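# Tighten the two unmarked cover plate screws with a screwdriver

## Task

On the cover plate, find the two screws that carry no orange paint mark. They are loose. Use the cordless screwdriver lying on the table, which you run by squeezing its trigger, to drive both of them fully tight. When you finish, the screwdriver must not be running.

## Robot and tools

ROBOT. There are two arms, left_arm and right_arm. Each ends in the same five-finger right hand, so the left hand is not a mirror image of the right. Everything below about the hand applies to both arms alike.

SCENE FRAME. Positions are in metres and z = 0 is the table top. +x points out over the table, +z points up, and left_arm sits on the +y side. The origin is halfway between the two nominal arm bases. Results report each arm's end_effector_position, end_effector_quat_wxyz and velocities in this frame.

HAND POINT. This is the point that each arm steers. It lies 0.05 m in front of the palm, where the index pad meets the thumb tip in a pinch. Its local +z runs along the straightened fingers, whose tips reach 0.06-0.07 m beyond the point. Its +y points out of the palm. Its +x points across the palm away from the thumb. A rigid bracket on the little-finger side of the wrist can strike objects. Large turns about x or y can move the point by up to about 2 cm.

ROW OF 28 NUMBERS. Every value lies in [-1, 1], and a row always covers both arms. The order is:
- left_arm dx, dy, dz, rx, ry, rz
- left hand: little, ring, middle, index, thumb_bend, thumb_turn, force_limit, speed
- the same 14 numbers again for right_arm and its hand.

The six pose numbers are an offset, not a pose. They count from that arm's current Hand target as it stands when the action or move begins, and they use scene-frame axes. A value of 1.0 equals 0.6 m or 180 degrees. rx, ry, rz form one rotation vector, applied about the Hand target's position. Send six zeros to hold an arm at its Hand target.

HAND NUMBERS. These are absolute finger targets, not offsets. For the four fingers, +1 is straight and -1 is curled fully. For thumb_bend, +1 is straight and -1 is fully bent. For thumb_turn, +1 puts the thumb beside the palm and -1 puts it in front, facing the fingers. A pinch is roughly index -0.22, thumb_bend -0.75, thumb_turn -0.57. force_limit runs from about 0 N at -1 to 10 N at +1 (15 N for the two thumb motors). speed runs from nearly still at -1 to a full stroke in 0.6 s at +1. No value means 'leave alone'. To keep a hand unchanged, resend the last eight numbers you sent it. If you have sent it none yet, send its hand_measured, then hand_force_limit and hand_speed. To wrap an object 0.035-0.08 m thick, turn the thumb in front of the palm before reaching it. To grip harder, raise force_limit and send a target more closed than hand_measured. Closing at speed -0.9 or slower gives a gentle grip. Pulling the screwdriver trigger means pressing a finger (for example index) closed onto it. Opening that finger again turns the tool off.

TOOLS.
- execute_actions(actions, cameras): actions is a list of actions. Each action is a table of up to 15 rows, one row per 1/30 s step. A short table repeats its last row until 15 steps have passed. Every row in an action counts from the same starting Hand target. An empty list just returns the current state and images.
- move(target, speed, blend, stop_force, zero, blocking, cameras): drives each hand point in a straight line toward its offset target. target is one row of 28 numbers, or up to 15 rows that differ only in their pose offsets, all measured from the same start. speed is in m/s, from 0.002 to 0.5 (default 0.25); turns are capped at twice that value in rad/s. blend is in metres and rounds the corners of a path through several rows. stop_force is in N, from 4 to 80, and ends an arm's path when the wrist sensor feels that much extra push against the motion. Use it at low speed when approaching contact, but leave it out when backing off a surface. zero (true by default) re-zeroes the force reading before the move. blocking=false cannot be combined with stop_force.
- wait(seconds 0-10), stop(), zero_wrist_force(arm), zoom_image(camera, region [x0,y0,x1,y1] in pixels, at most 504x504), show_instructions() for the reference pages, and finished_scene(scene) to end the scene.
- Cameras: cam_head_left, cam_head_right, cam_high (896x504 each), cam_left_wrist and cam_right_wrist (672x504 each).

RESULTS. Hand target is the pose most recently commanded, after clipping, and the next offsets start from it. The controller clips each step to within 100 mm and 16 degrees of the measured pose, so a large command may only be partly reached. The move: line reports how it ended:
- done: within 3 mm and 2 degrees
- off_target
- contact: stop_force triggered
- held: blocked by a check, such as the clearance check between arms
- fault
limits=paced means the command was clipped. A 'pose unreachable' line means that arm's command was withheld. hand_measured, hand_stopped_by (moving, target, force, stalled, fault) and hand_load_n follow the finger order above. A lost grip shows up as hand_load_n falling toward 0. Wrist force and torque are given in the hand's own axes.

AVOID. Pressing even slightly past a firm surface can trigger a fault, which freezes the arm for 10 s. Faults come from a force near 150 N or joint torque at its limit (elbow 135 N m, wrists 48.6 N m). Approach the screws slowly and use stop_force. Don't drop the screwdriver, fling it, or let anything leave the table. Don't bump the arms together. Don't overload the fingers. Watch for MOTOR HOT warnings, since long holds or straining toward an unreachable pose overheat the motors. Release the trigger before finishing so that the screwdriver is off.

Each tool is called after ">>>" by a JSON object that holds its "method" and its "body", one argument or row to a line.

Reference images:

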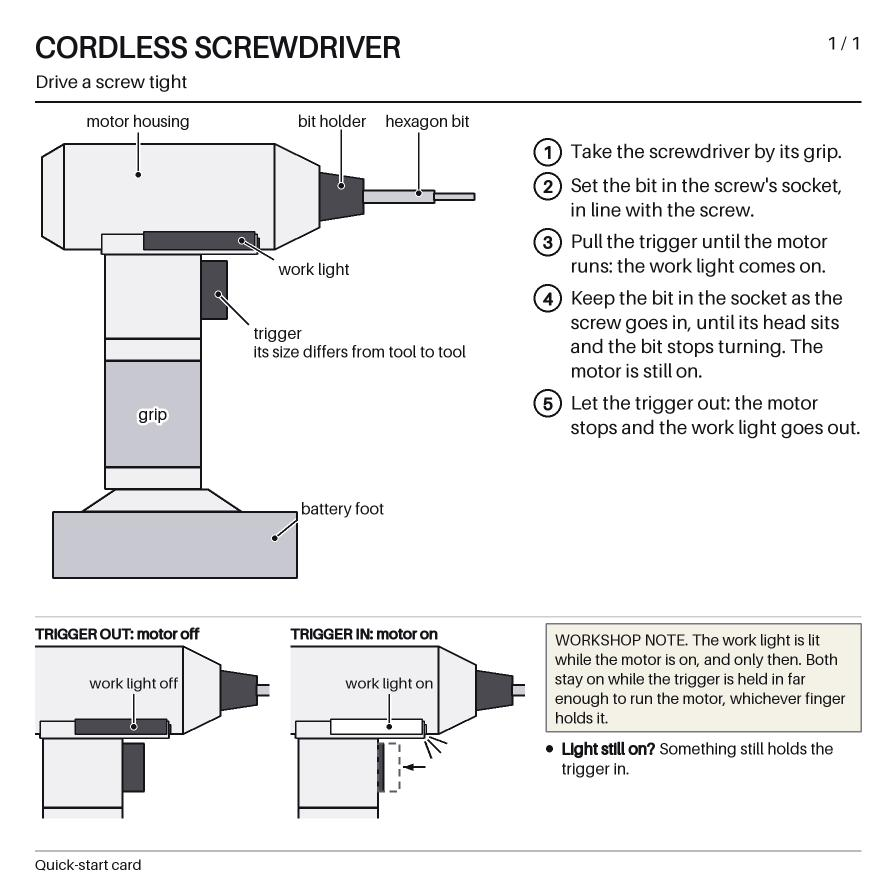

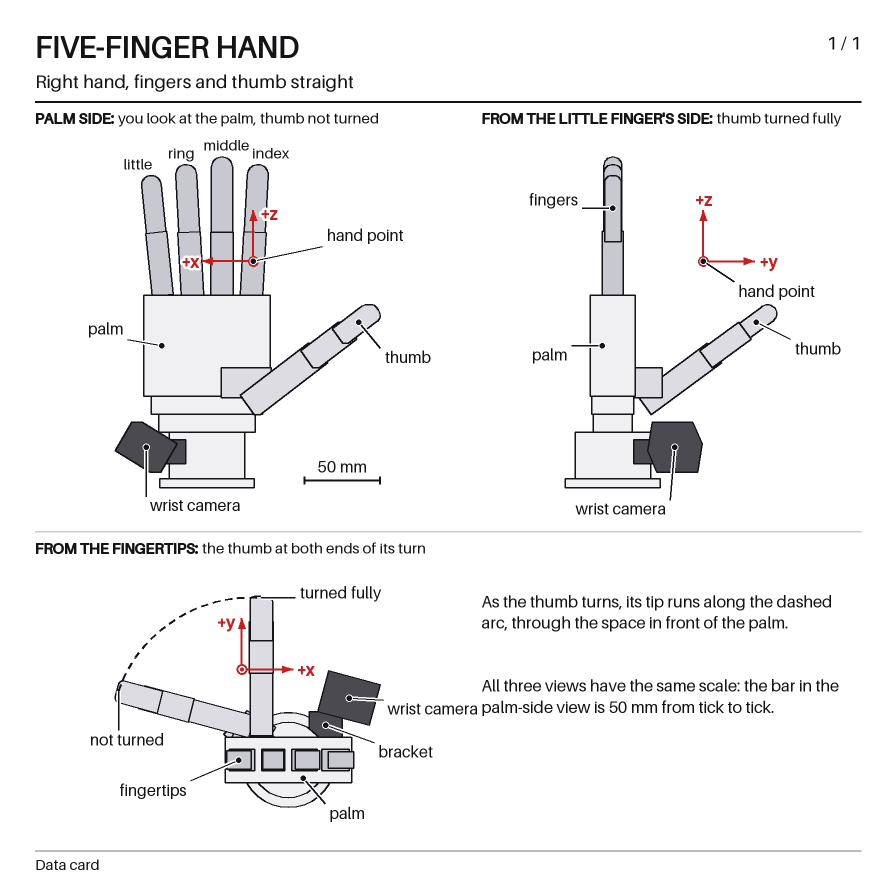

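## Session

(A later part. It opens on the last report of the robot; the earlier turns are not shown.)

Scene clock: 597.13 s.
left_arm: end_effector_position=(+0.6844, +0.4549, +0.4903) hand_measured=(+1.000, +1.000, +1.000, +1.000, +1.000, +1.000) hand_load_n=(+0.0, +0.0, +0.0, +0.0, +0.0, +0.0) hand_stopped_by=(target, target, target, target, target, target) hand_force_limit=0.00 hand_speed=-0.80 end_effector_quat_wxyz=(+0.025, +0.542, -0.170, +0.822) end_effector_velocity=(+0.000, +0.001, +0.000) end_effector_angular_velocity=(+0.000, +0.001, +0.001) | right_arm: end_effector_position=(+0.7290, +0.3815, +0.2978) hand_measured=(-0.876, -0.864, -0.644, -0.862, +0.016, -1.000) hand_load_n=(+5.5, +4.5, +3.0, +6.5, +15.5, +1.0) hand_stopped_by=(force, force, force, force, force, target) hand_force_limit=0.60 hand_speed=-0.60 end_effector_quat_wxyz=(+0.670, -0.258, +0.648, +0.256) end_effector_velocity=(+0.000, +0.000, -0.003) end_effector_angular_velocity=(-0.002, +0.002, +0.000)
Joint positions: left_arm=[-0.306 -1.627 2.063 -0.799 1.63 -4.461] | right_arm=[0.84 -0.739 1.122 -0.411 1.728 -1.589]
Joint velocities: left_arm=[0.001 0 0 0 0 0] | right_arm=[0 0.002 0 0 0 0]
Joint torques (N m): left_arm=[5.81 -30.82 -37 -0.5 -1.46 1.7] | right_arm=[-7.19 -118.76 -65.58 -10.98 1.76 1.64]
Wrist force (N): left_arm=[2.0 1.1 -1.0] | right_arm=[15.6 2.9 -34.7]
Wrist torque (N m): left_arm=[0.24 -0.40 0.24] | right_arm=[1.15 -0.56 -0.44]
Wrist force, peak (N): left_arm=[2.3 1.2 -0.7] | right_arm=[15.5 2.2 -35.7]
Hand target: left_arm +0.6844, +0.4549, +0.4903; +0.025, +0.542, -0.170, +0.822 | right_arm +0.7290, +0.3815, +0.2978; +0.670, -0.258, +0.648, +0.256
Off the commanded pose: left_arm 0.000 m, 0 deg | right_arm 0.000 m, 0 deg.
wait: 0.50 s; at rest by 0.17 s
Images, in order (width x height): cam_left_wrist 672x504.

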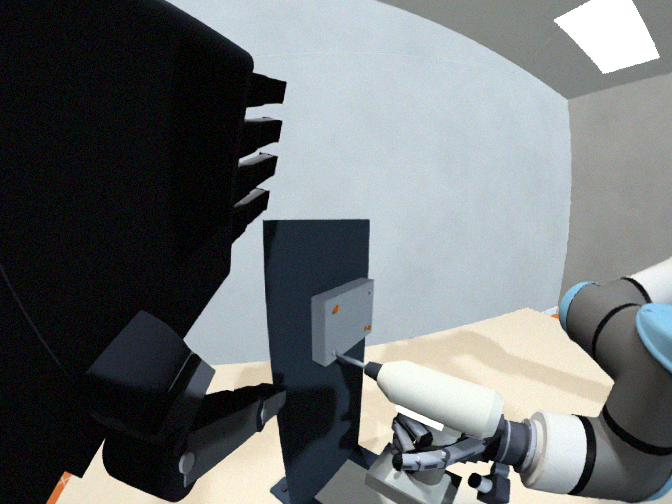

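>>> {"method": "execute_actions", "body": {
  "actions": [
    [[0,0,0,0,0,0,1,1,1,1,1,1,0,-0.8,0,0,0,0,0,0,-0.99,-0.99,-0.99,0.4,-0.99,-1,0.6,0]]
  ],
  "cameras": ["cam_left_wrist"]
}}

>>> {"method": "zoom_image", "body": {
  "camera": "cam_left_wrist",
  "region": [305, 335, 365, 385]
}}

>>> {"method": "zoom_image", "body": {
  "camera": "cam_left_wrist",
  "region": [340, 270, 400, 340]
}}

>>> {"method": "wait", "body": {
  "seconds": 0.7,
  "cameras": []
}}

Scene clock: 598.63 s.
left_arm: end_effector_position=(+0.6844, +0.4549, +0.4903) hand_measured=(+1.000, +1.000, +1.000, +1.000, +1.000, +1.000) hand_load_n=(+0.0, -0.5, +0.0, +0.0, +0.0, +0.0) hand_stopped_by=(target, target, target, target, target, target) hand_force_limit=0.00 hand_speed=-0.80 end_effector_quat_wxyz=(+0.025, +0.542, -0.170, +0.822) end_effector_velocity=(+0.000, +0.001, +0.001) end_effector_angular_velocity=(-0.001, +0.000, +0.001) | right_arm: end_effector_position=(+0.7290, +0.3815, +0.2978) hand_measured=(-0.876, -0.864, -0.644, +0.400, +0.016, -1.000) hand_load_n=(+5.5, +5.5, +4.0, +0.0, +13.5, +3.0) hand_stopped_by=(force, force, force, target, force, target) hand_force_limit=0.60 hand_speed=0.00 end_effector_quat_wxyz=(+0.670, -0.258, +0.648, +0.256) end_effector_velocity=(+0.000, +0.000, +0.000) end_effector_angular_velocity=(+0.000, +0.000, +0.000)
Joint positions: left_arm=[-0.306 -1.627 2.063 -0.799 1.63 -4.461] | right_arm=[0.84 -0.739 1.122 -0.411 1.728 -1.589]
Joint velocities: left_arm=[0.001 -0.001 0 0 -0.001 0] | right_arm=[0 0 0 0 0 0]
Joint torques (N m): left_arm=[9.16 -34.48 -37 -0.68 -1.5 0.74] | right_arm=[-12.34 -125.76 -40.63 -1.3 -0.44 1.56]
Wrist force (N): left_arm=[2.1 1.0 -0.4] | right_arm=[6.0 -3.1 -6.6]
Wrist torque (N m): left_arm=[0.20 -0.43 0.24] | right_arm=[0.21 -0.45 0.08]
Wrist force, peak (N): left_arm=[2.3 1.4 -0.6] | right_arm=[16.1 2.7 -36.8]
Hand target: left_arm +0.6844, +0.4549, +0.4903; +0.025, +0.542, -0.170, +0.822 | right_arm +0.7290, +0.3815, +0.2978; +0.670, -0.258, +0.648, +0.256
Off the commanded pose: left_arm 0.000 m, 0 deg | right_arm 0.000 m, 0 deg.
Images, in order (width x height): cam_left_wrist 672x504.

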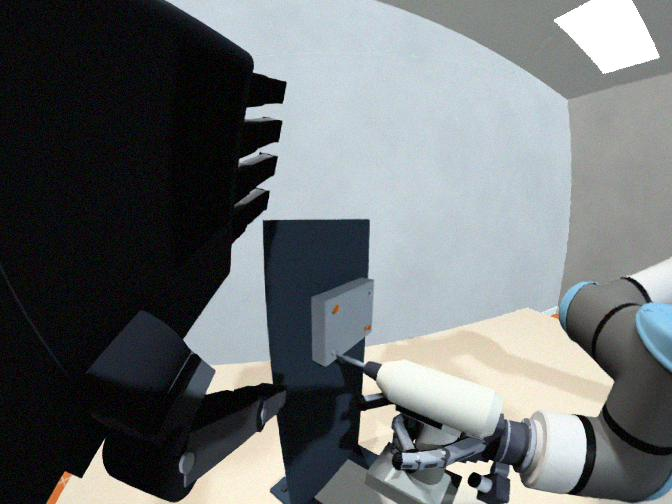

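Scaled by 8.400 from the camera's 672x504 image, which has a finer 960x720 frame.

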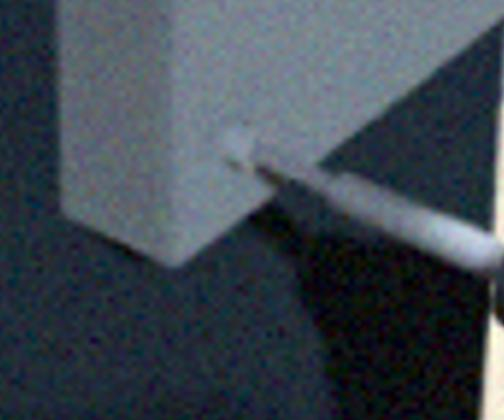

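Scaled by 7.200 from the camera's 672x504 image, which has a finer 960x720 frame.

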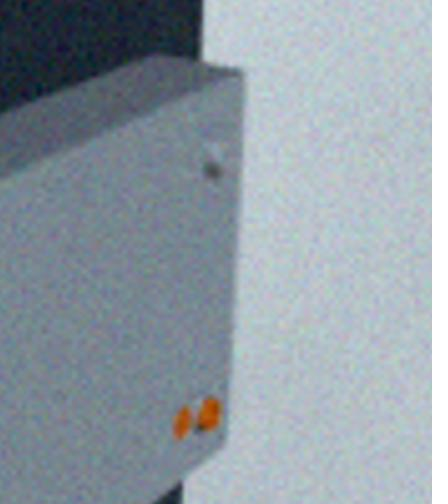

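Scene clock: 599.33 s.
left_arm: end_effector_position=(+0.6844, +0.4549, +0.4903) hand_measured=(+1.000, +1.000, +1.000, +1.000, +1.000, +1.000) hand_load_n=(+0.0, +0.0, +0.0, +0.0, +0.0, +0.0) hand_stopped_by=(target, target, target, target, target, target) hand_force_limit=0.00 hand_speed=-0.80 end_effector_quat_wxyz=(+0.025, +0.542, -0.170, +0.822) end_effector_velocity=(+0.000, -0.001, +0.000) end_effector_angular_velocity=(+0.001, -0.001, -0.001) | right_arm: end_effector_position=(+0.7290, +0.3815, +0.2978) hand_measured=(-0.876, -0.864, -0.644, +0.400, +0.016, -1.000) hand_load_n=(+5.5, +5.5, +3.5, +0.0, +13.5, +3.0) hand_stopped_by=(force, force, force, target, force, target) hand_force_limit=0.60 hand_speed=0.00 end_effector_quat_wxyz=(+0.670, -0.258, +0.648, +0.256) end_effector_velocity=(+0.000, +0.000, +0.002) end_effector_angular_velocity=(+0.001, -0.001, +0.000)
Joint positions: left_arm=[-0.306 -1.627 2.063 -0.799 1.63 -4.461] | right_arm=[0.84 -0.739 1.122 -0.411 1.728 -1.589]
Joint velocities: left_arm=[-0.001 0 0 0 0.001 0.001] | right_arm=[0 -0.001 0 0 0 0]
Joint torques (N m): left_arm=[5.27 -32.25 -36.56 -0.47 -1.48 1.54] | right_arm=[-8.91 -124.87 -40.7 -1.56 -0.44 1.72]
Wrist force (N): left_arm=[2.0 1.1 -0.3] | right_arm=[5.9 -3.4 -6.5]
Wrist torque (N m): left_arm=[0.21 -0.41 0.24] | right_arm=[0.23 -0.47 0.09]
Wrist force, peak (N): left_arm=[2.5 1.4 -0.4] | right_arm=[6.3 -3.2 -7.1]
Hand target: left_arm +0.6844, +0.4549, +0.4903; +0.025, +0.542, -0.170, +0.822 | right_arm +0.7290, +0.3815, +0.2978; +0.670, -0.258, +0.648, +0.256
Off the commanded pose: left_arm 0.000 m, 0 deg | right_arm 0.000 m, 0 deg.
wait: 0.70 s; at rest by 0.17 s
No camera images: "cameras" was empty.

>>> {"method": "move", "body": {
  "target": [0,0,0,0,0,0,1,1,1,1,1,1,0,-0.8,-0.00055,-0.00038,0,0,0,0,-0.99,-0.99,-0.99,0.4,-0.99,-1,0.6,0],
  "speed": 0.003,
  "cameras": []
}}

>>> {"method": "execute_actions", "body": {
  "actions": [
    [[0,0,0,0,0,0,1,1,1,1,1,1,0,-0.8,0,0,0,0,0,0,-0.99,-0.99,-0.99,-0.9,-0.99,-1,0.6,-0.6]]
  ],
  "cameras": []
}}

>>> {"method": "wait", "body": {
  "seconds": 1,
  "cameras": []
}}

>>> {"method": "wait", "body": {
  "seconds": 1.5,
  "cameras": ["cam_left_wrist"]
}}

Scene clock: 601.23 s.
left_arm: end_effector_position=(+0.6844, +0.4549, +0.4903) hand_measured=(+1.000, +1.000, +1.000, +1.000, +1.000, +1.000) hand_load_n=(+0.0, +0.0, +0.0, +0.0, +0.0, +0.0) hand_stopped_by=(target, target, target, target, target, target) hand_force_limit=0.00 hand_speed=-0.80 end_effector_quat_wxyz=(+0.025, +0.542, -0.170, +0.822) end_effector_velocity=(+0.000, +0.001, +0.000) end_effector_angular_velocity=(+0.001, +0.000, +0.002) | right_arm: end_effector_position=(+0.7288, +0.3812, +0.2978) hand_measured=(-0.876, -0.864, -0.644, +0.400, +0.016, -1.000) hand_load_n=(+5.5, +5.5, +4.5, +0.0, +13.5, +3.0) hand_stopped_by=(force, force, force, target, force, target) hand_force_limit=0.60 hand_speed=0.00 end_effector_quat_wxyz=(+0.670, -0.258, +0.648, +0.256) end_effector_velocity=(+0.000, +0.000, -0.001) end_effector_angular_velocity=(-0.001, +0.001, +0.001)
Joint positions: left_arm=[-0.306 -1.627 2.063 -0.799 1.63 -4.461] | right_arm=[0.84 -0.74 1.123 -0.411 1.728 -1.589]
Joint velocities: left_arm=[0.001 0 0 0 -0.001 0.001] | right_arm=[0 0 0 0 0 0]
Joint torques (N m): left_arm=[8.15 -34.82 -36.71 -0.78 -1.61 1.62] | right_arm=[17.46 -122.98 -38.89 -5.62 1.41 1.41]
Wrist force (N): left_arm=[2.1 1.1 -0.5] | right_arm=[5.2 -3.5 -2.7]
Wrist torque (N m): left_arm=[0.22 -0.42 0.25] | right_arm=[0.07 -0.36 0.06]
Wrist force, peak (N): left_arm=[2.5 1.3 -0.6] | right_arm=[5.7 -3.5 -7.2]
Hand target: left_arm +0.6844, +0.4549, +0.4903; +0.025, +0.542, -0.170, +0.822 | right_arm +0.7287, +0.3813, +0.2978; +0.670, -0.258, +0.648, +0.256
Off the commanded pose: left_arm 0.000 m, 0 deg | right_arm 0.000 m, 0 deg.
move: done
No camera images: "cameras" was empty.

Scene clock: 603.40 s.
left_arm: end_effector_position=(+0.6844, +0.4549, +0.4903) hand_measured=(+1.000, +1.000, +1.000, +1.000, +1.000, +1.000) hand_load_n=(+0.0, +0.0, +0.0, +0.0, +0.5, +0.0) hand_stopped_by=(target, target, target, target, target, target) hand_force_limit=0.00 hand_speed=-0.80 end_effector_quat_wxyz=(+0.025, +0.542, -0.170, +0.822) end_effector_velocity=(+0.000, -0.001, +0.000) end_effector_angular_velocity=(-0.002, +0.001, -0.001) | right_arm: end_effector_position=(+0.7287, +0.3813, +0.2978) hand_measured=(-0.876, -0.864, -0.644, -0.862, +0.016, -1.000) hand_load_n=(+5.5, +5.5, +4.0, +9.5, +13.5, +2.5) hand_stopped_by=(force, force, force, force, force, target) hand_force_limit=0.60 hand_speed=-0.60 end_effector_quat_wxyz=(+0.670, -0.258, +0.648, +0.256) end_effector_velocity=(+0.000, +0.000, +0.001) end_effector_angular_velocity=(+0.000, +0.000, +0.000)
Joint positions: left_arm=[-0.306 -1.627 2.063 -0.799 1.63 -4.461] | right_arm=[0.84 -0.74 1.123 -0.411 1.728 -1.589]
Joint velocities: left_arm=[-0.001 0 0 0 0 -0.002] | right_arm=[0 -0.001 0 0.001 0 0]
Joint torques (N m): left_arm=[8.11 -31.25 -36.77 -0.57 -1.19 1.43] | right_arm=[14.43 -112.57 -49 -2.57 -0.02 0.54]
Wrist force (N): left_arm=[1.8 1.2 -0.5] | right_arm=[7.3 -4.0 -7.6]
Wrist torque (N m): left_arm=[0.25 -0.38 0.23] | right_arm=[0.15 -0.21 -0.71]
Wrist force, peak (N): left_arm=[2.5 1.7 -0.5] | right_arm=[7.1 -3.8 -8.6]
Hand target: left_arm +0.6844, +0.4549, +0.4903; +0.025, +0.542, -0.170, +0.822 | right_arm +0.7287, +0.3813, +0.2978; +0.670, -0.258, +0.648, +0.256
Off the commanded pose: left_arm 0.000 m, 0 deg | right_arm 0.000 m, 0 deg.
No camera images: "cameras" was empty.

Scene clock: 604.40 s.
left_arm: end_effector_position=(+0.6844, +0.4549, +0.4903) hand_measured=(+1.000, +1.000, +1.000, +1.000, +1.000, +1.000) hand_load_n=(+0.0, +0.0, +0.0, +0.0, +0.0, +0.0) hand_stopped_by=(target, target, target, target, target, target) hand_force_limit=0.00 hand_speed=-0.80 end_effector_quat_wxyz=(+0.025, +0.542, -0.170, +0.822) end_effector_velocity=(+0.000, +0.000, +0.000) end_effector_angular_velocity=(+0.000, -0.001, +0.000) | right_arm: end_effector_position=(+0.7286, +0.3813, +0.2978) hand_measured=(-0.876, -0.864, -0.644, -0.862, +0.016, -1.000) hand_load_n=(+5.5, +4.5, +3.5, +7.5, +14.5, +2.0) hand_stopped_by=(force, force, force, force, force, target) hand_force_limit=0.60 hand_speed=-0.60 end_effector_quat_wxyz=(+0.670, -0.258, +0.648, +0.256) end_effector_velocity=(+0.000, +0.000, +0.002) end_effector_angular_velocity=(+0.002, -0.001, +0.000)
Joint positions: left_arm=[-0.306 -1.627 2.063 -0.799 1.63 -4.461] | right_arm=[0.84 -0.74 1.123 -0.411 1.728 -1.589]
Joint velocities: left_arm=[0 0 0 0 0 0] | right_arm=[0 -0.001 0 -0.001 0 0]
Joint torques (N m): left_arm=[7.83 -33.14 -36.12 -1.15 -1.47 1.68] | right_arm=[-3.03 -116.69 -52.31 -8.73 -0.33 0.26]
Wrist force (N): left_arm=[2.0 1.2 -0.3] | right_arm=[10.4 0.0 -22.1]
Wrist torque (N m): left_arm=[0.22 -0.42 0.24] | right_arm=[0.67 -0.40 -0.66]
Wrist force, peak (N): left_arm=[2.3 1.2 -0.8] | right_arm=[12.0 -0.4 -25.3]
Hand target: left_arm +0.6844, +0.4549, +0.4903; +0.025, +0.542, -0.170, +0.822 | right_arm +0.7287, +0.3813, +0.2978; +0.670, -0.258, +0.648, +0.256
Off the commanded pose: left_arm 0.000 m, 0 deg | right_arm 0.000 m, 0 deg.
wait: 1.00 s; at rest by 0.17 s
No camera images: "cameras" was empty.

Scene clock: 605.90 s.
left_arm: end_effector_position=(+0.6844, +0.4549, +0.4903) hand_measured=(+1.000, +1.000, +1.000, +1.000, +1.000, +1.000) hand_load_n=(+0.0, +0.0, +0.0, +0.0, +0.5, +0.0) hand_stopped_by=(target, target, target, target, target, target) hand_force_limit=0.00 hand_speed=-0.80 end_effector_quat_wxyz=(+0.025, +0.542, -0.170, +0.822) end_effector_velocity=(+0.000, +0.000, +0.000) end_effector_angular_velocity=(+0.001, +0.000, +0.000) | right_arm: end_effector_position=(+0.7287, +0.3813, +0.2978) hand_measured=(-0.876, -0.864, -0.644, -0.862, +0.016, -1.000) hand_load_n=(+5.5, +5.0, +3.5, +7.5, +14.5, +1.5) hand_stopped_by=(force, force, force, force, force, target) hand_force_limit=0.60 hand_speed=-0.60 end_effector_quat_wxyz=(+0.670, -0.258, +0.648, +0.256) end_effector_velocity=(+0.000, +0.000, -0.002) end_effector_angular_velocity=(-0.001, +0.000, +0.000)
Joint positions: left_arm=[-0.306 -1.627 2.063 -0.799 1.63 -4.461] | right_arm=[0.84 -0.74 1.123 -0.411 1.728 -1.589]
Joint velocities: left_arm=[0 0 0 0 0 0.001] | right_arm=[0 0.002 0 0 0 -0.001]
Joint torques (N m): left_arm=[7.92 -32.2 -37.13 -1.29 -1.29 1.26] | right_arm=[-22.13 -123.65 -58.3 -8.68 -0.33 -0.27]
Wrist force (N): left_arm=[2.2 1.1 -0.3] | right_arm=[10.9 0.3 -23.2]
Wrist torque (N m): left_arm=[0.21 -0.44 0.25] | right_arm=[0.75 -0.37 -0.64]
Wrist force, peak (N): left_arm=[2.4 1.3 -0.7] | right_arm=[11.0 0.4 -23.3]
Hand target: left_arm +0.6844, +0.4549, +0.4903; +0.025, +0.542, -0.170, +0.822 | right_arm +0.7287, +0.3813, +0.2978; +0.670, -0.258, +0.648, +0.256
Off the commanded pose: left_arm 0.000 m, 0 deg | right_arm 0.000 m, 0 deg.
wait: 1.50 s; at rest by 0.17 s
Images, in order (width x height): cam_left_wrist 672x504.

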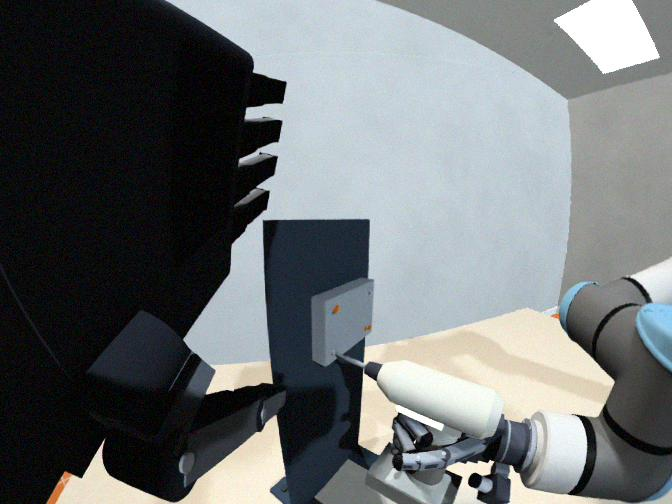

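>>> {"method": "execute_actions", "body": {
  "actions": [
    [[0,0,0,0,0,0,1,1,1,1,1,1,0,-0.8,0,0,0,0,0,0,-0.99,-0.99,-0.99,0.4,-0.99,-1,0.6,0]]
  ],
  "cameras": []
}}

>>> {"method": "wait", "body": {
  "seconds": 0.7,
  "cameras": []
}}

>>> {"method": "move", "body": {
  "target": [0,0,0,0,0,0,1,1,1,1,1,1,0,-0.8,0.00048,-0.00068,0.0005,0,0,0,-0.99,-0.99,-0.99,0.4,-0.99,-1,0.6,0],
  "speed": 0.003,
  "cameras": []
}}

>>> {"method": "execute_actions", "body": {
  "actions": [
    [[0,0,0,0,0,0,1,1,1,1,1,1,0,-0.8,0,0,0,0,0,0,-0.99,-0.99,-0.99,-0.9,-0.99,-1,0.6,-0.6]]
  ],
  "cameras": []
}}

>>> {"method": "wait", "body": {
  "seconds": 0.3,
  "cameras": []
}}

>>> {"method": "wait", "body": {
  "seconds": 0.7,
  "cameras": []
}}

>>> {"method": "wait", "body": {
  "seconds": 1,
  "cameras": []
}}

Scene clock: 607.50 s.
left_arm: end_effector_position=(+0.6844, +0.4549, +0.4903) hand_measured=(+1.000, +1.000, +1.000, +1.000, +1.000, +1.000) hand_load_n=(+0.0, +0.0, +0.0, +0.0, +0.0, +0.0) hand_stopped_by=(target, target, target, target, target, target) hand_force_limit=0.00 hand_speed=-0.80 end_effector_quat_wxyz=(+0.025, +0.542, -0.170, +0.822) end_effector_velocity=(+0.000, +0.001, +0.000) end_effector_angular_velocity=(+0.001, +0.000, +0.001) | right_arm: end_effector_position=(+0.7288, +0.3813, +0.2978) hand_measured=(-0.876, -0.864, -0.644, +0.400, +0.016, -1.000) hand_load_n=(+5.5, +5.5, +4.0, +0.0, +13.5, +3.5) hand_stopped_by=(force, force, force, target, force, target) hand_force_limit=0.60 hand_speed=0.00 end_effector_quat_wxyz=(+0.670, -0.258, +0.648, +0.256) end_effector_velocity=(+0.000, +0.000, +0.001) end_effector_angular_velocity=(+0.001, -0.001, +0.000)
Joint positions: left_arm=[-0.306 -1.627 2.063 -0.799 1.63 -4.461] | right_arm=[0.84 -0.74 1.123 -0.411 1.728 -1.589]
Joint velocities: left_arm=[0.001 0 0 0 0 0.001] | right_arm=[0 -0.001 0 0 0 0]
Joint torques (N m): left_arm=[7.25 -33.92 -36.68 -0.88 -1.89 1.29] | right_arm=[5.55 -125.92 -39.15 -1.11 -0.3 -0.41]
Wrist force (N): left_arm=[2.1 1.0 -0.8] | right_arm=[5.3 -3.6 -3.6]
Wrist torque (N m): left_arm=[0.23 -0.42 0.24] | right_arm=[0.11 -0.32 0.06]
Wrist force, peak (N): left_arm=[2.2 1.5 -0.4] | right_arm=[12.0 -1.1 -24.6]
Hand target: left_arm +0.6844, +0.4549, +0.4903; +0.025, +0.542, -0.170, +0.822 | right_arm +0.7287, +0.3813, +0.2978; +0.670, -0.258, +0.648, +0.256
Off the commanded pose: left_arm 0.000 m, 0 deg | right_arm 0.000 m, 0 deg.
No camera images: "cameras" was empty.

Scene clock: 608.20 s.
left_arm: end_effector_position=(+0.6844, +0.4549, +0.4903) hand_measured=(+1.000, +1.000, +1.000, +1.000, +1.000, +1.000) hand_load_n=(-0.5, +0.0, +0.0, +0.0, +0.0, +0.0) hand_stopped_by=(target, target, target, target, target, target) hand_force_limit=0.00 hand_speed=-0.80 end_effector_quat_wxyz=(+0.025, +0.542, -0.170, +0.822) end_effector_velocity=(+0.000, -0.001, +0.000) end_effector_angular_velocity=(+0.002, -0.001, -0.001) | right_arm: end_effector_position=(+0.7287, +0.3813, +0.2978) hand_measured=(-0.876, -0.864, -0.644, +0.400, +0.016, -1.000) hand_load_n=(+5.5, +5.5, +4.0, +0.0, +13.5, +3.0) hand_stopped_by=(force, force, force, target, force, target) hand_force_limit=0.60 hand_speed=0.00 end_effector_quat_wxyz=(+0.670, -0.258, +0.648, +0.256) end_effector_velocity=(+0.000, +0.000, +0.001) end_effector_angular_velocity=(+0.001, -0.001, +0.000)
Joint positions: left_arm=[-0.306 -1.627 2.063 -0.799 1.63 -4.461] | right_arm=[0.84 -0.74 1.123 -0.411 1.728 -1.589]
Joint velocities: left_arm=[-0.001 0 0 0 0.001 0.002] | right_arm=[0 -0.001 0 -0.001 0 0]
Joint torques (N m): left_arm=[7.52 -31.65 -35.41 -1 -1.63 1.62] | right_arm=[18.23 -124.55 -39.09 -0.89 -0.16 -0.36]
Wrist force (N): left_arm=[1.9 1.4 -0.3] | right_arm=[5.3 -3.8 -3.1]
Wrist torque (N m): left_arm=[0.26 -0.39 0.24] | right_arm=[0.08 -0.41 0.07]
Wrist force, peak (N): left_arm=[2.2 1.4 -0.8] | right_arm=[5.5 -3.6 -3.5]
Hand target: left_arm +0.6844, +0.4549, +0.4903; +0.025, +0.542, -0.170, +0.822 | right_arm +0.7287, +0.3813, +0.2978; +0.670, -0.258, +0.648, +0.256
Off the commanded pose: left_arm 0.000 m, 0 deg | right_arm 0.000 m, 0 deg.
wait: 0.70 s; at rest by 0.17 s
No camera images: "cameras" was empty.

Scene clock: 608.90 s.
left_arm: end_effector_position=(+0.6844, +0.4549, +0.4903) hand_measured=(+1.000, +1.000, +1.000, +1.000, +1.000, +1.000) hand_load_n=(+0.0, +0.0, +0.0, +0.0, +0.0, +0.0) hand_stopped_by=(target, target, target, target, target, target) hand_force_limit=0.00 hand_speed=-0.80 end_effector_quat_wxyz=(+0.025, +0.542, -0.170, +0.822) end_effector_velocity=(+0.000, -0.001, -0.001) end_effector_angular_velocity=(+0.001, +0.001, +0.000) | right_arm: end_effector_position=(+0.7289, +0.3809, +0.2981) hand_measured=(-0.876, -0.864, -0.644, +0.400, +0.016, -1.000) hand_load_n=(+5.5, +5.5, +4.5, +0.0, +13.0, +3.0) hand_stopped_by=(force, force, force, target, force, target) hand_force_limit=0.60 hand_speed=0.00 end_effector_quat_wxyz=(+0.670, -0.258, +0.648, +0.256) end_effector_velocity=(+0.000, +0.000, -0.001) end_effector_angular_velocity=(-0.001, +0.001, +0.000)
Joint positions: left_arm=[-0.306 -1.627 2.063 -0.799 1.63 -4.461] | right_arm=[0.84 -0.741 1.124 -0.411 1.728 -1.589]
Joint velocities: left_arm=[-0.001 0.001 0 0.001 0 0.001] | right_arm=[0 0.001 0 0 0 0]
Joint torques (N m): left_arm=[9.22 -34.4 -38.08 -1.13 -1.63 1.32] | right_arm=[-12.46 -126.24 -40.5 -1.85 -1.63 0.5]
Wrist force (N): left_arm=[1.8 1.3 -0.5] | right_arm=[6.7 -3.1 -4.4]
Wrist torque (N m): left_arm=[0.25 -0.39 0.24] | right_arm=[0.06 -0.34 0.10]
Wrist force, peak (N): left_arm=[2.5 1.3 -0.6] | right_arm=[6.7 -3.8 -4.1]
Hand target: left_arm +0.6844, +0.4549, +0.4903; +0.025, +0.542, -0.170, +0.822 | right_arm +0.7290, +0.3809, +0.2981; +0.670, -0.258, +0.648, +0.256
Off the commanded pose: left_arm 0.000 m, 0 deg | right_arm 0.000 m, 0 deg.
move: done
No camera images: "cameras" was empty.

Scene clock: 611.07 s.
left_arm: end_effector_position=(+0.6844, +0.4549, +0.4903) hand_measured=(+1.000, +1.000, +1.000, +1.000, +1.000, +1.000) hand_load_n=(+0.0, +0.0, +0.0, +0.0, +0.0, +0.0) hand_stopped_by=(target, target, target, target, target, target) hand_force_limit=0.00 hand_speed=-0.80 end_effector_quat_wxyz=(+0.025, +0.542, -0.170, +0.822) end_effector_velocity=(+0.000, +0.000, +0.000) end_effector_angular_velocity=(+0.000, +0.001, +0.000) | right_arm: end_effector_position=(+0.7290, +0.3809, +0.2981) hand_measured=(-0.876, -0.864, -0.644, -0.862, +0.016, -1.000) hand_load_n=(+5.0, +5.5, +4.0, +9.0, +13.5, +2.5) hand_stopped_by=(force, force, force, force, force, target) hand_force_limit=0.60 hand_speed=-0.60 end_effector_quat_wxyz=(+0.670, -0.258, +0.648, +0.256) end_effector_velocity=(+0.000, +0.000, -0.001) end_effector_angular_velocity=(-0.001, +0.001, +0.000)
Joint positions: left_arm=[-0.306 -1.627 2.063 -0.799 1.63 -4.461] | right_arm=[0.84 -0.741 1.124 -0.411 1.728 -1.589]
Joint velocities: left_arm=[0 0 0 0.002 0 0] | right_arm=[0 0.001 0 0 0 0]
Joint torques (N m): left_arm=[9.27 -30.9 -38.23 -0.88 -1.17 1.61] | right_arm=[-11.93 -121.53 -50.18 -4.61 0.36 2.02]
Wrist force (N): left_arm=[2.0 1.0 -0.9] | right_arm=[8.6 -2.2 -9.1]
Wrist torque (N m): left_arm=[0.22 -0.39 0.24] | right_arm=[0.10 -0.10 -0.71]
Wrist force, peak (N): left_arm=[2.6 1.3 -0.8] | right_arm=[9.1 -1.6 -13.2]
Hand target: left_arm +0.6844, +0.4549, +0.4903; +0.025, +0.542, -0.170, +0.822 | right_arm +0.7290, +0.3809, +0.2981; +0.670, -0.258, +0.648, +0.256
Off the commanded pose: left_arm 0.000 m, 0 deg | right_arm 0.000 m, 0 deg.
No camera images: "cameras" was empty.

Scene clock: 611.37 s.
left_arm: end_effector_position=(+0.6844, +0.4549, +0.4903) hand_measured=(+1.000, +1.000, +1.000, +1.000, +1.000, +1.000) hand_load_n=(+0.0, +0.0, +0.0, +0.5, +0.0, +0.0) hand_stopped_by=(target, target, target, target, target, target) hand_force_limit=0.00 hand_speed=-0.80 end_effector_quat_wxyz=(+0.025, +0.542, -0.170, +0.822) end_effector_velocity=(+0.000, +0.000, -0.001) end_effector_angular_velocity=(+0.000, +0.002, +0.000) | right_arm: end_effector_position=(+0.7290, +0.3809, +0.2981) hand_measured=(-0.876, -0.864, -0.644, -0.862, +0.016, -1.000) hand_load_n=(+5.0, +5.0, +3.5, +9.0, +14.0, +2.0) hand_stopped_by=(force, force, force, force, force, target) hand_force_limit=0.60 hand_speed=-0.60 end_effector_quat_wxyz=(+0.670, -0.258, +0.648, +0.256) end_effector_velocity=(+0.000, +0.000, +0.000) end_effector_angular_velocity=(+0.000, -0.001, +0.000)
Joint positions: left_arm=[-0.306 -1.627 2.063 -0.799 1.63 -4.461] | right_arm=[0.84 -0.741 1.124 -0.411 1.728 -1.589]
Joint velocities: left_arm=[0 0.001 0 0 0 0] | right_arm=[0 0 0 0 0 0]
Joint torques (N m): left_arm=[5.71 -35.69 -37.77 -0.96 -1.33 1.57] | right_arm=[-9.4 -121.52 -51.01 -4.9 0.16 2.06]
Wrist force (N): left_arm=[1.9 1.3 -0.4] | right_arm=[10.4 -1.0 -15.6]
Wrist torque (N m): left_arm=[0.24 -0.40 0.24] | right_arm=[0.32 -0.15 -0.65]
Wrist force, peak (N): left_arm=[2.3 1.5 -0.6] | right_arm=[10.8 -0.9 -16.7]
Hand target: left_arm +0.6844, +0.4549, +0.4903; +0.025, +0.542, -0.170, +0.822 | right_arm +0.7290, +0.3809, +0.2981; +0.670, -0.258, +0.648, +0.256
Off the commanded pose: left_arm 0.000 m, 0 deg | right_arm 0.000 m, 0 deg.
wait: 0.30 s; at rest by 0.17 s
No camera images: "cameras" was empty.

Scene clock: 612.07 s.
left_arm: end_effector_position=(+0.6844, +0.4549, +0.4903) hand_measured=(+1.000, +1.000, +1.000, +1.000, +1.000, +1.000) hand_load_n=(+0.0, +0.0, +0.0, +0.0, +0.0, +0.0) hand_stopped_by=(target, target, target, target, target, target) hand_force_limit=0.00 hand_speed=-0.80 end_effector_quat_wxyz=(+0.025, +0.542, -0.170, +0.822) end_effector_velocity=(+0.000, -0.001, -0.001) end_effector_angular_velocity=(+0.001, +0.001, -0.001) | right_arm: end_effector_position=(+0.7290, +0.3809, +0.2981) hand_measured=(-0.876, -0.864, -0.644, -0.862, +0.016, -1.000) hand_load_n=(+5.0, +5.0, +3.5, +8.0, +14.5, +1.5) hand_stopped_by=(force, force, force, force, force, target) hand_force_limit=0.60 hand_speed=-0.60 end_effector_quat_wxyz=(+0.670, -0.258, +0.648, +0.256) end_effector_velocity=(+0.000, +0.000, +0.001) end_effector_angular_velocity=(+0.000, -0.001, +0.000)
Joint positions: left_arm=[-0.306 -1.627 2.063 -0.799 1.63 -4.461] | right_arm=[0.84 -0.741 1.124 -0.411 1.728 -1.589]
Joint velocities: left_arm=[-0.001 0.001 0 0 0.001 0.001] | right_arm=[0 -0.001 0 0 0 0]
Joint torques (N m): left_arm=[5.7 -29.67 -36.39 -1.09 -1.3 1.45] | right_arm=[-10.07 -119.85 -56.16 -7.18 0.82 2]
Wrist force (N): left_arm=[2.1 1.1 -0.6] | right_arm=[14.2 2.0 -28.4]
Wrist torque (N m): left_arm=[0.22 -0.42 0.25] | right_arm=[0.76 -0.34 -0.56]
Wrist force, peak (N): left_arm=[2.5 1.5 -0.5] | right_arm=[13.9 1.4 -29.2]
Hand target: left_arm +0.6844, +0.4549, +0.4903; +0.025, +0.542, -0.170, +0.822 | right_arm +0.7290, +0.3809, +0.2981; +0.670, -0.258, +0.648, +0.256
Off the commanded pose: left_arm 0.000 m, 0 deg | right_arm 0.000 m, 0 deg.
wait: 0.70 s; at rest by 0.17 s
No camera images: "cameras" was empty.

Scene clock: 613.07 s.
left_arm: end_effector_position=(+0.6844, +0.4549, +0.4903) hand_measured=(+1.000, +1.000, +1.000, +1.000, +1.000, +1.000) hand_load_n=(+0.0, +0.0, -0.5, +0.0, +0.5, +0.0) hand_stopped_by=(target, target, target, target, target, target) hand_force_limit=0.00 hand_speed=-0.80 end_effector_quat_wxyz=(+0.025, +0.542, -0.170, +0.822) end_effector_velocity=(+0.000, +0.000, +0.000) end_effector_angular_velocity=(+0.002, -0.001, +0.001) | right_arm: end_effector_position=(+0.7290, +0.3809, +0.2981) hand_measured=(-0.876, -0.864, -0.644, -0.862, +0.016, -1.000) hand_load_n=(+5.5, +4.5, +3.5, +8.0, +14.5, +1.5) hand_stopped_by=(force, force, force, force, force, target) hand_force_limit=0.60 hand_speed=-0.60 end_effector_quat_wxyz=(+0.670, -0.258, +0.648, +0.256) end_effector_velocity=(+0.000, +0.000, -0.001) end_effector_angular_velocity=(-0.001, +0.000, +0.000)
Joint positions: left_arm=[-0.306 -1.627 2.063 -0.799 1.63 -4.461] | right_arm=[0.84 -0.741 1.124 -0.411 1.728 -1.589]
Joint velocities: left_arm=[-0.001 0 0 0 -0.001 0.003] | right_arm=[0 0.001 0 0 0 0]
Joint torques (N m): left_arm=[4.65 -31.12 -36.27 -1.17 -1.36 1.66] | right_arm=[-8.21 -116.62 -63.44 -10.43 1.89 1.97]
Wrist force (N): left_arm=[1.9 1.2 -0.5] | right_arm=[13.7 3.2 -30.2]
Wrist torque (N m): left_arm=[0.23 -0.39 0.24] | right_arm=[0.89 -0.34 -0.59]
Wrist force, peak (N): left_arm=[2.2 1.3 -0.8] | right_arm=[13.8 3.2 -30.4]
Hand target: left_arm +0.6844, +0.4549, +0.4903; +0.025, +0.542, -0.170, +0.822 | right_arm +0.7290, +0.3809, +0.2981; +0.670, -0.258, +0.648, +0.256
Off the commanded pose: left_arm 0.000 m, 0 deg | right_arm 0.000 m, 0 deg.
wait: 1.00 s; at rest by 0.17 s
No camera images: "cameras" was empty.

>>> {"method": "execute_actions", "body": {
  "actions": [
    [[0,0,0,0,0,0,1,1,1,1,1,1,0,-0.8,0,0,0,0,0,0,-0.99,-0.99,-0.99,0.4,-0.99,-1,0.6,0]]
  ],
  "cameras": []
}}

>>> {"method": "wait", "body": {
  "seconds": 0.5,
  "cameras": []
}}

>>> {"method": "move", "body": {
  "target": [0,0,0,0,0,0,1,1,1,1,1,1,0,-0.8,-0.0546,-0.0382,0,0,0,0,-0.99,-0.99,-0.99,0.4,-0.99,-1,0.6,0],
  "speed": 0.03,
  "cameras": ["cam_left_wrist"]
}}

>>> {"method": "zoom_image", "body": {
  "camera": "cam_left_wrist",
  "region": [305, 335, 365, 385]
}}

>>> {"method": "zoom_image", "body": {
  "camera": "cam_left_wrist",
  "region": [300, 270, 400, 370]
}}

Scene clock: 614.77 s.
left_arm: end_effector_position=(+0.6844, +0.4549, +0.4903) hand_measured=(+1.000, +1.000, +1.000, +1.000, +1.000, +1.000) hand_load_n=(+0.0, +0.0, +0.0, +0.0, +0.0, +0.0) hand_stopped_by=(target, target, target, target, target, target) hand_force_limit=0.00 hand_speed=-0.80 end_effector_quat_wxyz=(+0.025, +0.542, -0.170, +0.822) end_effector_velocity=(+0.000, +0.000, +0.000) end_effector_angular_velocity=(+0.000, +0.000, +0.000) | right_arm: end_effector_position=(+0.7290, +0.3809, +0.2981) hand_measured=(-0.876, -0.864, -0.644, +0.400, +0.016, -1.000) hand_load_n=(+5.0, +5.5, +4.5, +0.0, +13.0, +3.0) hand_stopped_by=(force, force, force, target, force, target) hand_force_limit=0.60 hand_speed=0.00 end_effector_quat_wxyz=(+0.670, -0.258, +0.648, +0.256) end_effector_velocity=(+0.000, +0.000, -0.001) end_effector_angular_velocity=(-0.001, +0.000, +0.000)
Joint positions: left_arm=[-0.306 -1.627 2.063 -0.799 1.63 -4.461] | right_arm=[0.84 -0.741 1.124 -0.411 1.728 -1.589]
Joint velocities: left_arm=[0 0.001 0 0 0 0] | right_arm=[0 0.001 0 0.001 0 0]
Joint torques (N m): left_arm=[6.44 -31.46 -36.09 -0.94 -1.49 1.23] | right_arm=[-4.77 -118.58 -38.58 -1.17 -0.4 2.06]
Wrist force (N): left_arm=[2.2 1.2 -0.8] | right_arm=[6.9 -3.1 -3.1]
Wrist torque (N m): left_arm=[0.26 -0.42 0.25] | right_arm=[-0.04 -0.40 0.11]
Wrist force, peak (N): left_arm=[2.5 1.2 -0.9] | right_arm=[14.3 2.4 -31.1]
Hand target: left_arm +0.6844, +0.4549, +0.4903; +0.025, +0.542, -0.170, +0.822 | right_arm +0.7290, +0.3809, +0.2981; +0.670, -0.258, +0.648, +0.256
Off the commanded pose: left_arm 0.000 m, 0 deg | right_arm 0.000 m, 0 deg.
No camera images: "cameras" was empty.

Scene clock: 615.27 s.
left_arm: end_effector_position=(+0.6844, +0.4549, +0.4903) hand_measured=(+1.000, +1.000, +1.000, +1.000, +1.000, +1.000) hand_load_n=(+0.0, -0.5, +0.0, +0.0, +0.0, +0.0) hand_stopped_by=(target, target, target, target, target, target) hand_force_limit=0.00 hand_speed=-0.80 end_effector_quat_wxyz=(+0.025, +0.542, -0.170, +0.822) end_effector_velocity=(+0.000, +0.000, -0.001) end_effector_angular_velocity=(-0.001, +0.001, +0.000) | right_arm: end_effector_position=(+0.7290, +0.3809, +0.2981) hand_measured=(-0.876, -0.864, -0.644, +0.400, +0.016, -1.000) hand_load_n=(+5.5, +5.5, +4.0, +0.0, +13.0, +3.0) hand_stopped_by=(force, force, force, target, force, target) hand_force_limit=0.60 hand_speed=0.00 end_effector_quat_wxyz=(+0.670, -0.258, +0.648, +0.256) end_effector_velocity=(+0.000, +0.000, -0.002) end_effector_angular_velocity=(-0.002, +0.001, +0.000)
Joint positions: left_arm=[-0.306 -1.627 2.063 -0.799 1.63 -4.461] | right_arm=[0.84 -0.741 1.124 -0.411 1.728 -1.589]
Joint velocities: left_arm=[0 0.001 0 0 -0.001 -0.001] | right_arm=[0 0.001 0 0 0 0]
Joint torques (N m): left_arm=[6.32 -31.88 -36.58 -1.1 -1.02 1.46] | right_arm=[-4.44 -119.32 -40.19 -1.33 -0.5 2.13]
Wrist force (N): left_arm=[2.2 1.2 -0.7] | right_arm=[6.1 -3.1 -3.6]
Wrist torque (N m): left_arm=[0.25 -0.43 0.25] | right_arm=[0.07 -0.34 0.09]
Wrist force, peak (N): left_arm=[2.4 1.2 -0.6] | right_arm=[6.5 -3.1 -4.0]
Hand target: left_arm +0.6844, +0.4549, +0.4903; +0.025, +0.542, -0.170, +0.822 | right_arm +0.7290, +0.3809, +0.2981; +0.670, -0.258, +0.648, +0.256
Off the commanded pose: left_arm 0.000 m, 0 deg | right_arm 0.000 m, 0 deg.
wait: 0.50 s; at rest by 0.17 s
No camera images: "cameras" was empty.

Scene clock: 616.90 s.
left_arm: end_effector_position=(+0.6844, +0.4549, +0.4903) hand_measured=(+1.000, +1.000, +1.000, +1.000, +1.000, +1.000) hand_load_n=(+0.0, +0.0, +0.0, +0.0, +0.0, +0.0) hand_stopped_by=(target, target, target, target, target, target) hand_force_limit=0.00 hand_speed=-0.80 end_effector_quat_wxyz=(+0.025, +0.542, -0.170, +0.822) end_effector_velocity=(+0.000, +0.001, +0.000) end_effector_angular_velocity=(+0.000, +0.000, +0.001) | right_arm: end_effector_position=(+0.6961, +0.3579, +0.2982) hand_measured=(-0.876, -0.864, -0.644, +0.400, +0.016, -1.000) hand_load_n=(+5.5, +6.5, +5.0, +0.0, +11.5, +3.0) hand_stopped_by=(force, force, force, target, force, target) hand_force_limit=0.60 hand_speed=0.00 end_effector_quat_wxyz=(+0.670, -0.258, +0.648, +0.256) end_effector_velocity=(+0.001, +0.001, +0.000) end_effector_angular_velocity=(+0.000, -0.001, +0.000)
Joint positions: left_arm=[-0.306 -1.627 2.063 -0.799 1.63 -4.461] | right_arm=[0.852 -0.799 1.232 -0.461 1.74 -1.589]
Joint velocities: left_arm=[0.001 0 0 0 0 0] | right_arm=[0 0.001 -0.003 0.001 0 0]
Joint torques (N m): left_arm=[8.5 -32.14 -35.85 -1.16 -1.42 1.6] | right_arm=[-1.38 -102.73 -49.63 -1.26 0.27 -2.07]
Wrist force (N): left_arm=[2.0 1.2 -0.4] | right_arm=[8.2 -0.9 -3.5]
Wrist torque (N m): left_arm=[0.23 -0.41 0.24] | right_arm=[-0.10 -0.17 0.11]
Wrist force, peak (N): left_arm=[2.5 1.2 -0.4] | right_arm=[8.8 -1.1 -3.8]
Hand target: left_arm +0.6844, +0.4549, +0.4903; +0.025, +0.542, -0.170, +0.822 | right_arm +0.6962, +0.3579, +0.2981; +0.670, -0.258, +0.648, +0.256
Off the commanded pose: left_arm 0.000 m, 0 deg | right_arm 0.000 m, 0 deg.
move: done
Images, in order (width x height): cam_left_wrist 672x504.

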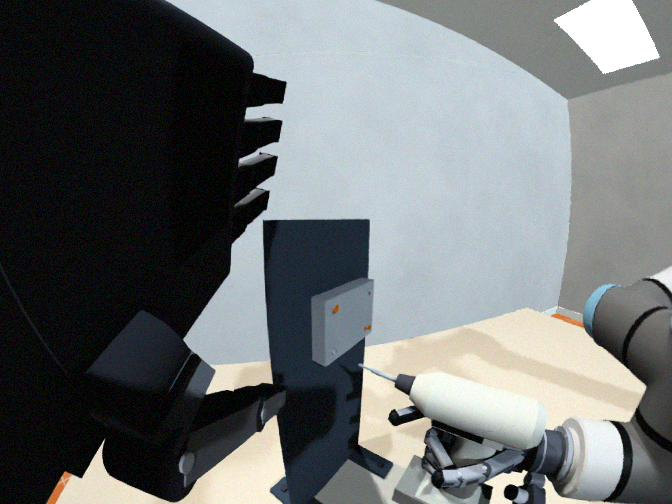

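Scaled by 8.400 from the camera's 672x504 image, which has a finer 960x720 frame.

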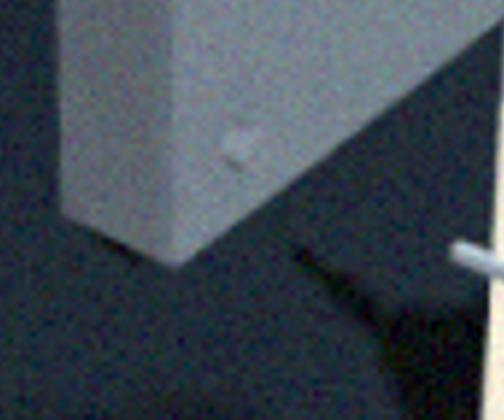

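Scaled by 5.040 from the camera's 672x504 image, which has a finer 960x720 frame.

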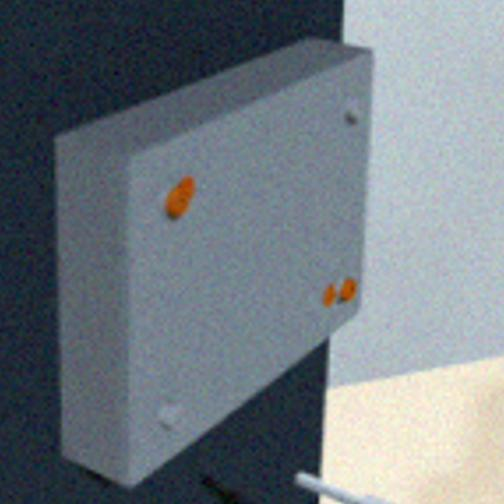

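>>> {"method": "move", "body": {
  "target": [
    [0,0,0,0,0,0,1,1,1,1,1,1,0,-0.8,-0.0933,-0.18,0,0,0,0,-0.99,-0.99,-0.99,0.4,-0.99,-1,0.6,0],
    [0,0,0,0,0,0,1,1,1,1,1,1,0,-0.8,-0.0933,-0.18,-0.237,0,0,0,-0.99,-0.99,-0.99,0.4,-0.99,-1,0.6,0]
  ],
  "speed": 0.15,
  "blend": [0.03,0],
  "cameras": ["cam_left_wrist","cam_high","cam_head_left"]
}}

>>> {"method": "zoom_image", "body": {
  "camera": "cam_left_wrist",
  "region": [300, 250, 400, 370]
}}

>>> {"method": "zoom_image", "body": {
  "camera": "cam_high",
  "region": [340, 120, 520, 320]
}}

Scene clock: 620.03 s.
left_arm: end_effector_position=(+0.6844, +0.4549, +0.4903) hand_measured=(+1.000, +1.000, +1.000, +1.000, +1.000, +1.000) hand_load_n=(+0.0, +0.0, +0.0, +0.0, +0.0, +0.0) hand_stopped_by=(target, target, target, target, target, target) hand_force_limit=0.00 hand_speed=-0.80 end_effector_quat_wxyz=(+0.025, +0.542, -0.170, +0.822) end_effector_velocity=(+0.000, +0.000, +0.000) end_effector_angular_velocity=(+0.001, -0.001, +0.000) | right_arm: end_effector_position=(+0.6402, +0.2499, +0.1559) hand_measured=(-0.876, -0.864, -0.644, +0.400, +0.016, -1.000) hand_load_n=(+5.5, +6.5, +5.0, +0.0, +11.5, +3.0) hand_stopped_by=(force, force, force, target, force, target) hand_force_limit=0.60 hand_speed=0.00 end_effector_quat_wxyz=(+0.670, -0.258, +0.648, +0.256) end_effector_velocity=(+0.000, +0.000, -0.001) end_effector_angular_velocity=(-0.001, +0.001, +0.001)
Joint positions: left_arm=[-0.306 -1.627 2.063 -0.799 1.63 -4.461] | right_arm=[0.825 -0.836 1.603 -0.796 1.713 -1.588]
Joint velocities: left_arm=[0 0 0 0 0 0.001] | right_arm=[0 0.001 0 0.001 0 0]
Joint torques (N m): left_arm=[7.54 -30.03 -34.97 -0.88 -1.31 1.62] | right_arm=[15.1 -99.78 -42.33 -2.64 2.04 0.55]
Wrist force (N): left_arm=[2.2 1.3 -0.6] | right_arm=[8.1 -1.1 -3.5]
Wrist torque (N m): left_arm=[0.26 -0.44 0.25] | right_arm=[-0.15 -0.16 0.09]
Wrist force, peak (N): left_arm=[2.5 1.5 -0.5] | right_arm=[11.6 -1.1 -3.7]
Hand target: left_arm +0.6844, +0.4549, +0.4903; +0.025, +0.542, -0.170, +0.822 | right_arm +0.6402, +0.2499, +0.1558; +0.670, -0.258, +0.648, +0.256
Off the commanded pose: left_arm 0.000 m, 0 deg | right_arm 0.000 m, 0 deg.
move: done
Images, in order (width x height): cam_head_left 896x504, cam_high 896x504, cam_left_wrist 672x504.

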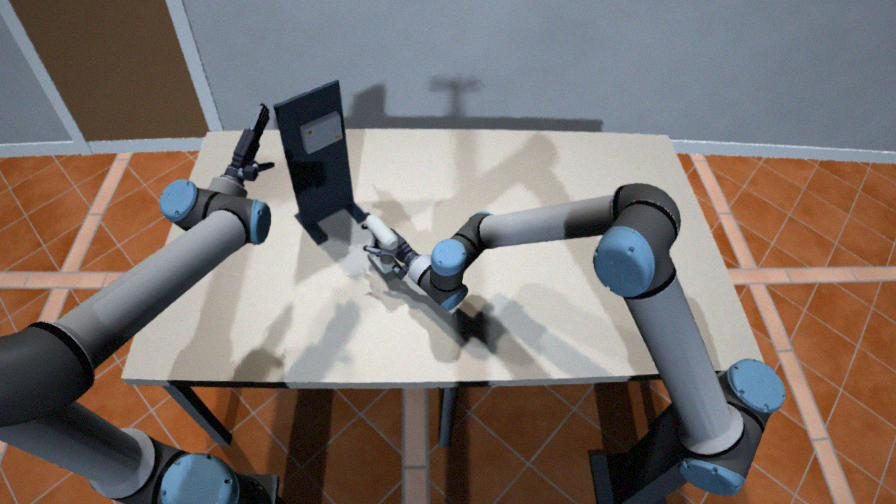

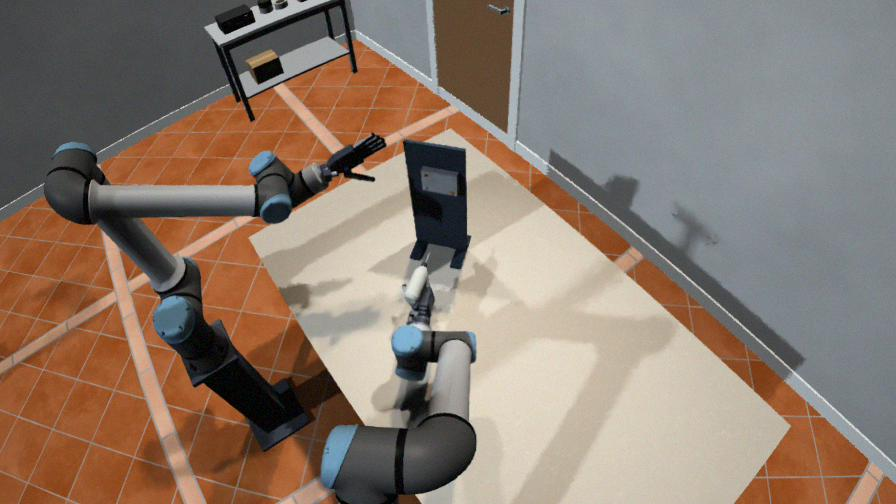

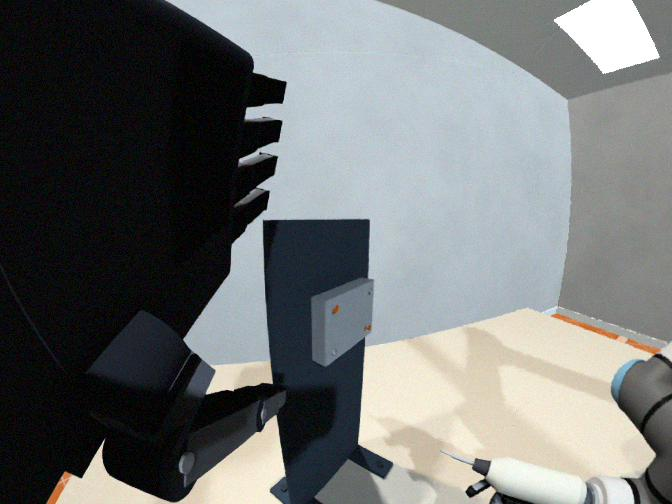

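Scaled by 4.200 from the camera's 672x504 image, which has a finer 960x720 frame.

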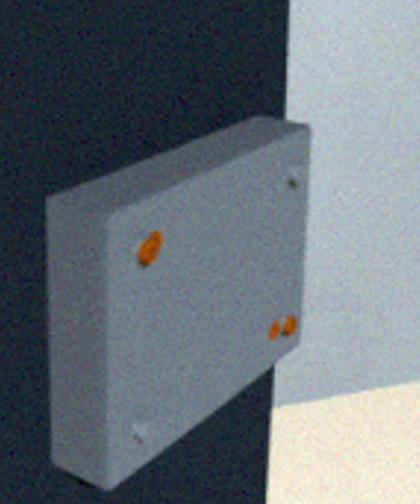

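Scaled by 2.520.

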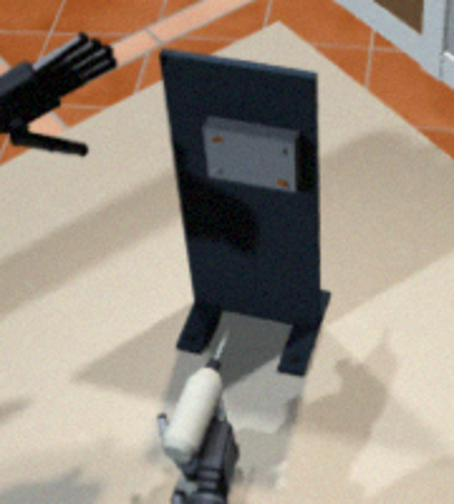

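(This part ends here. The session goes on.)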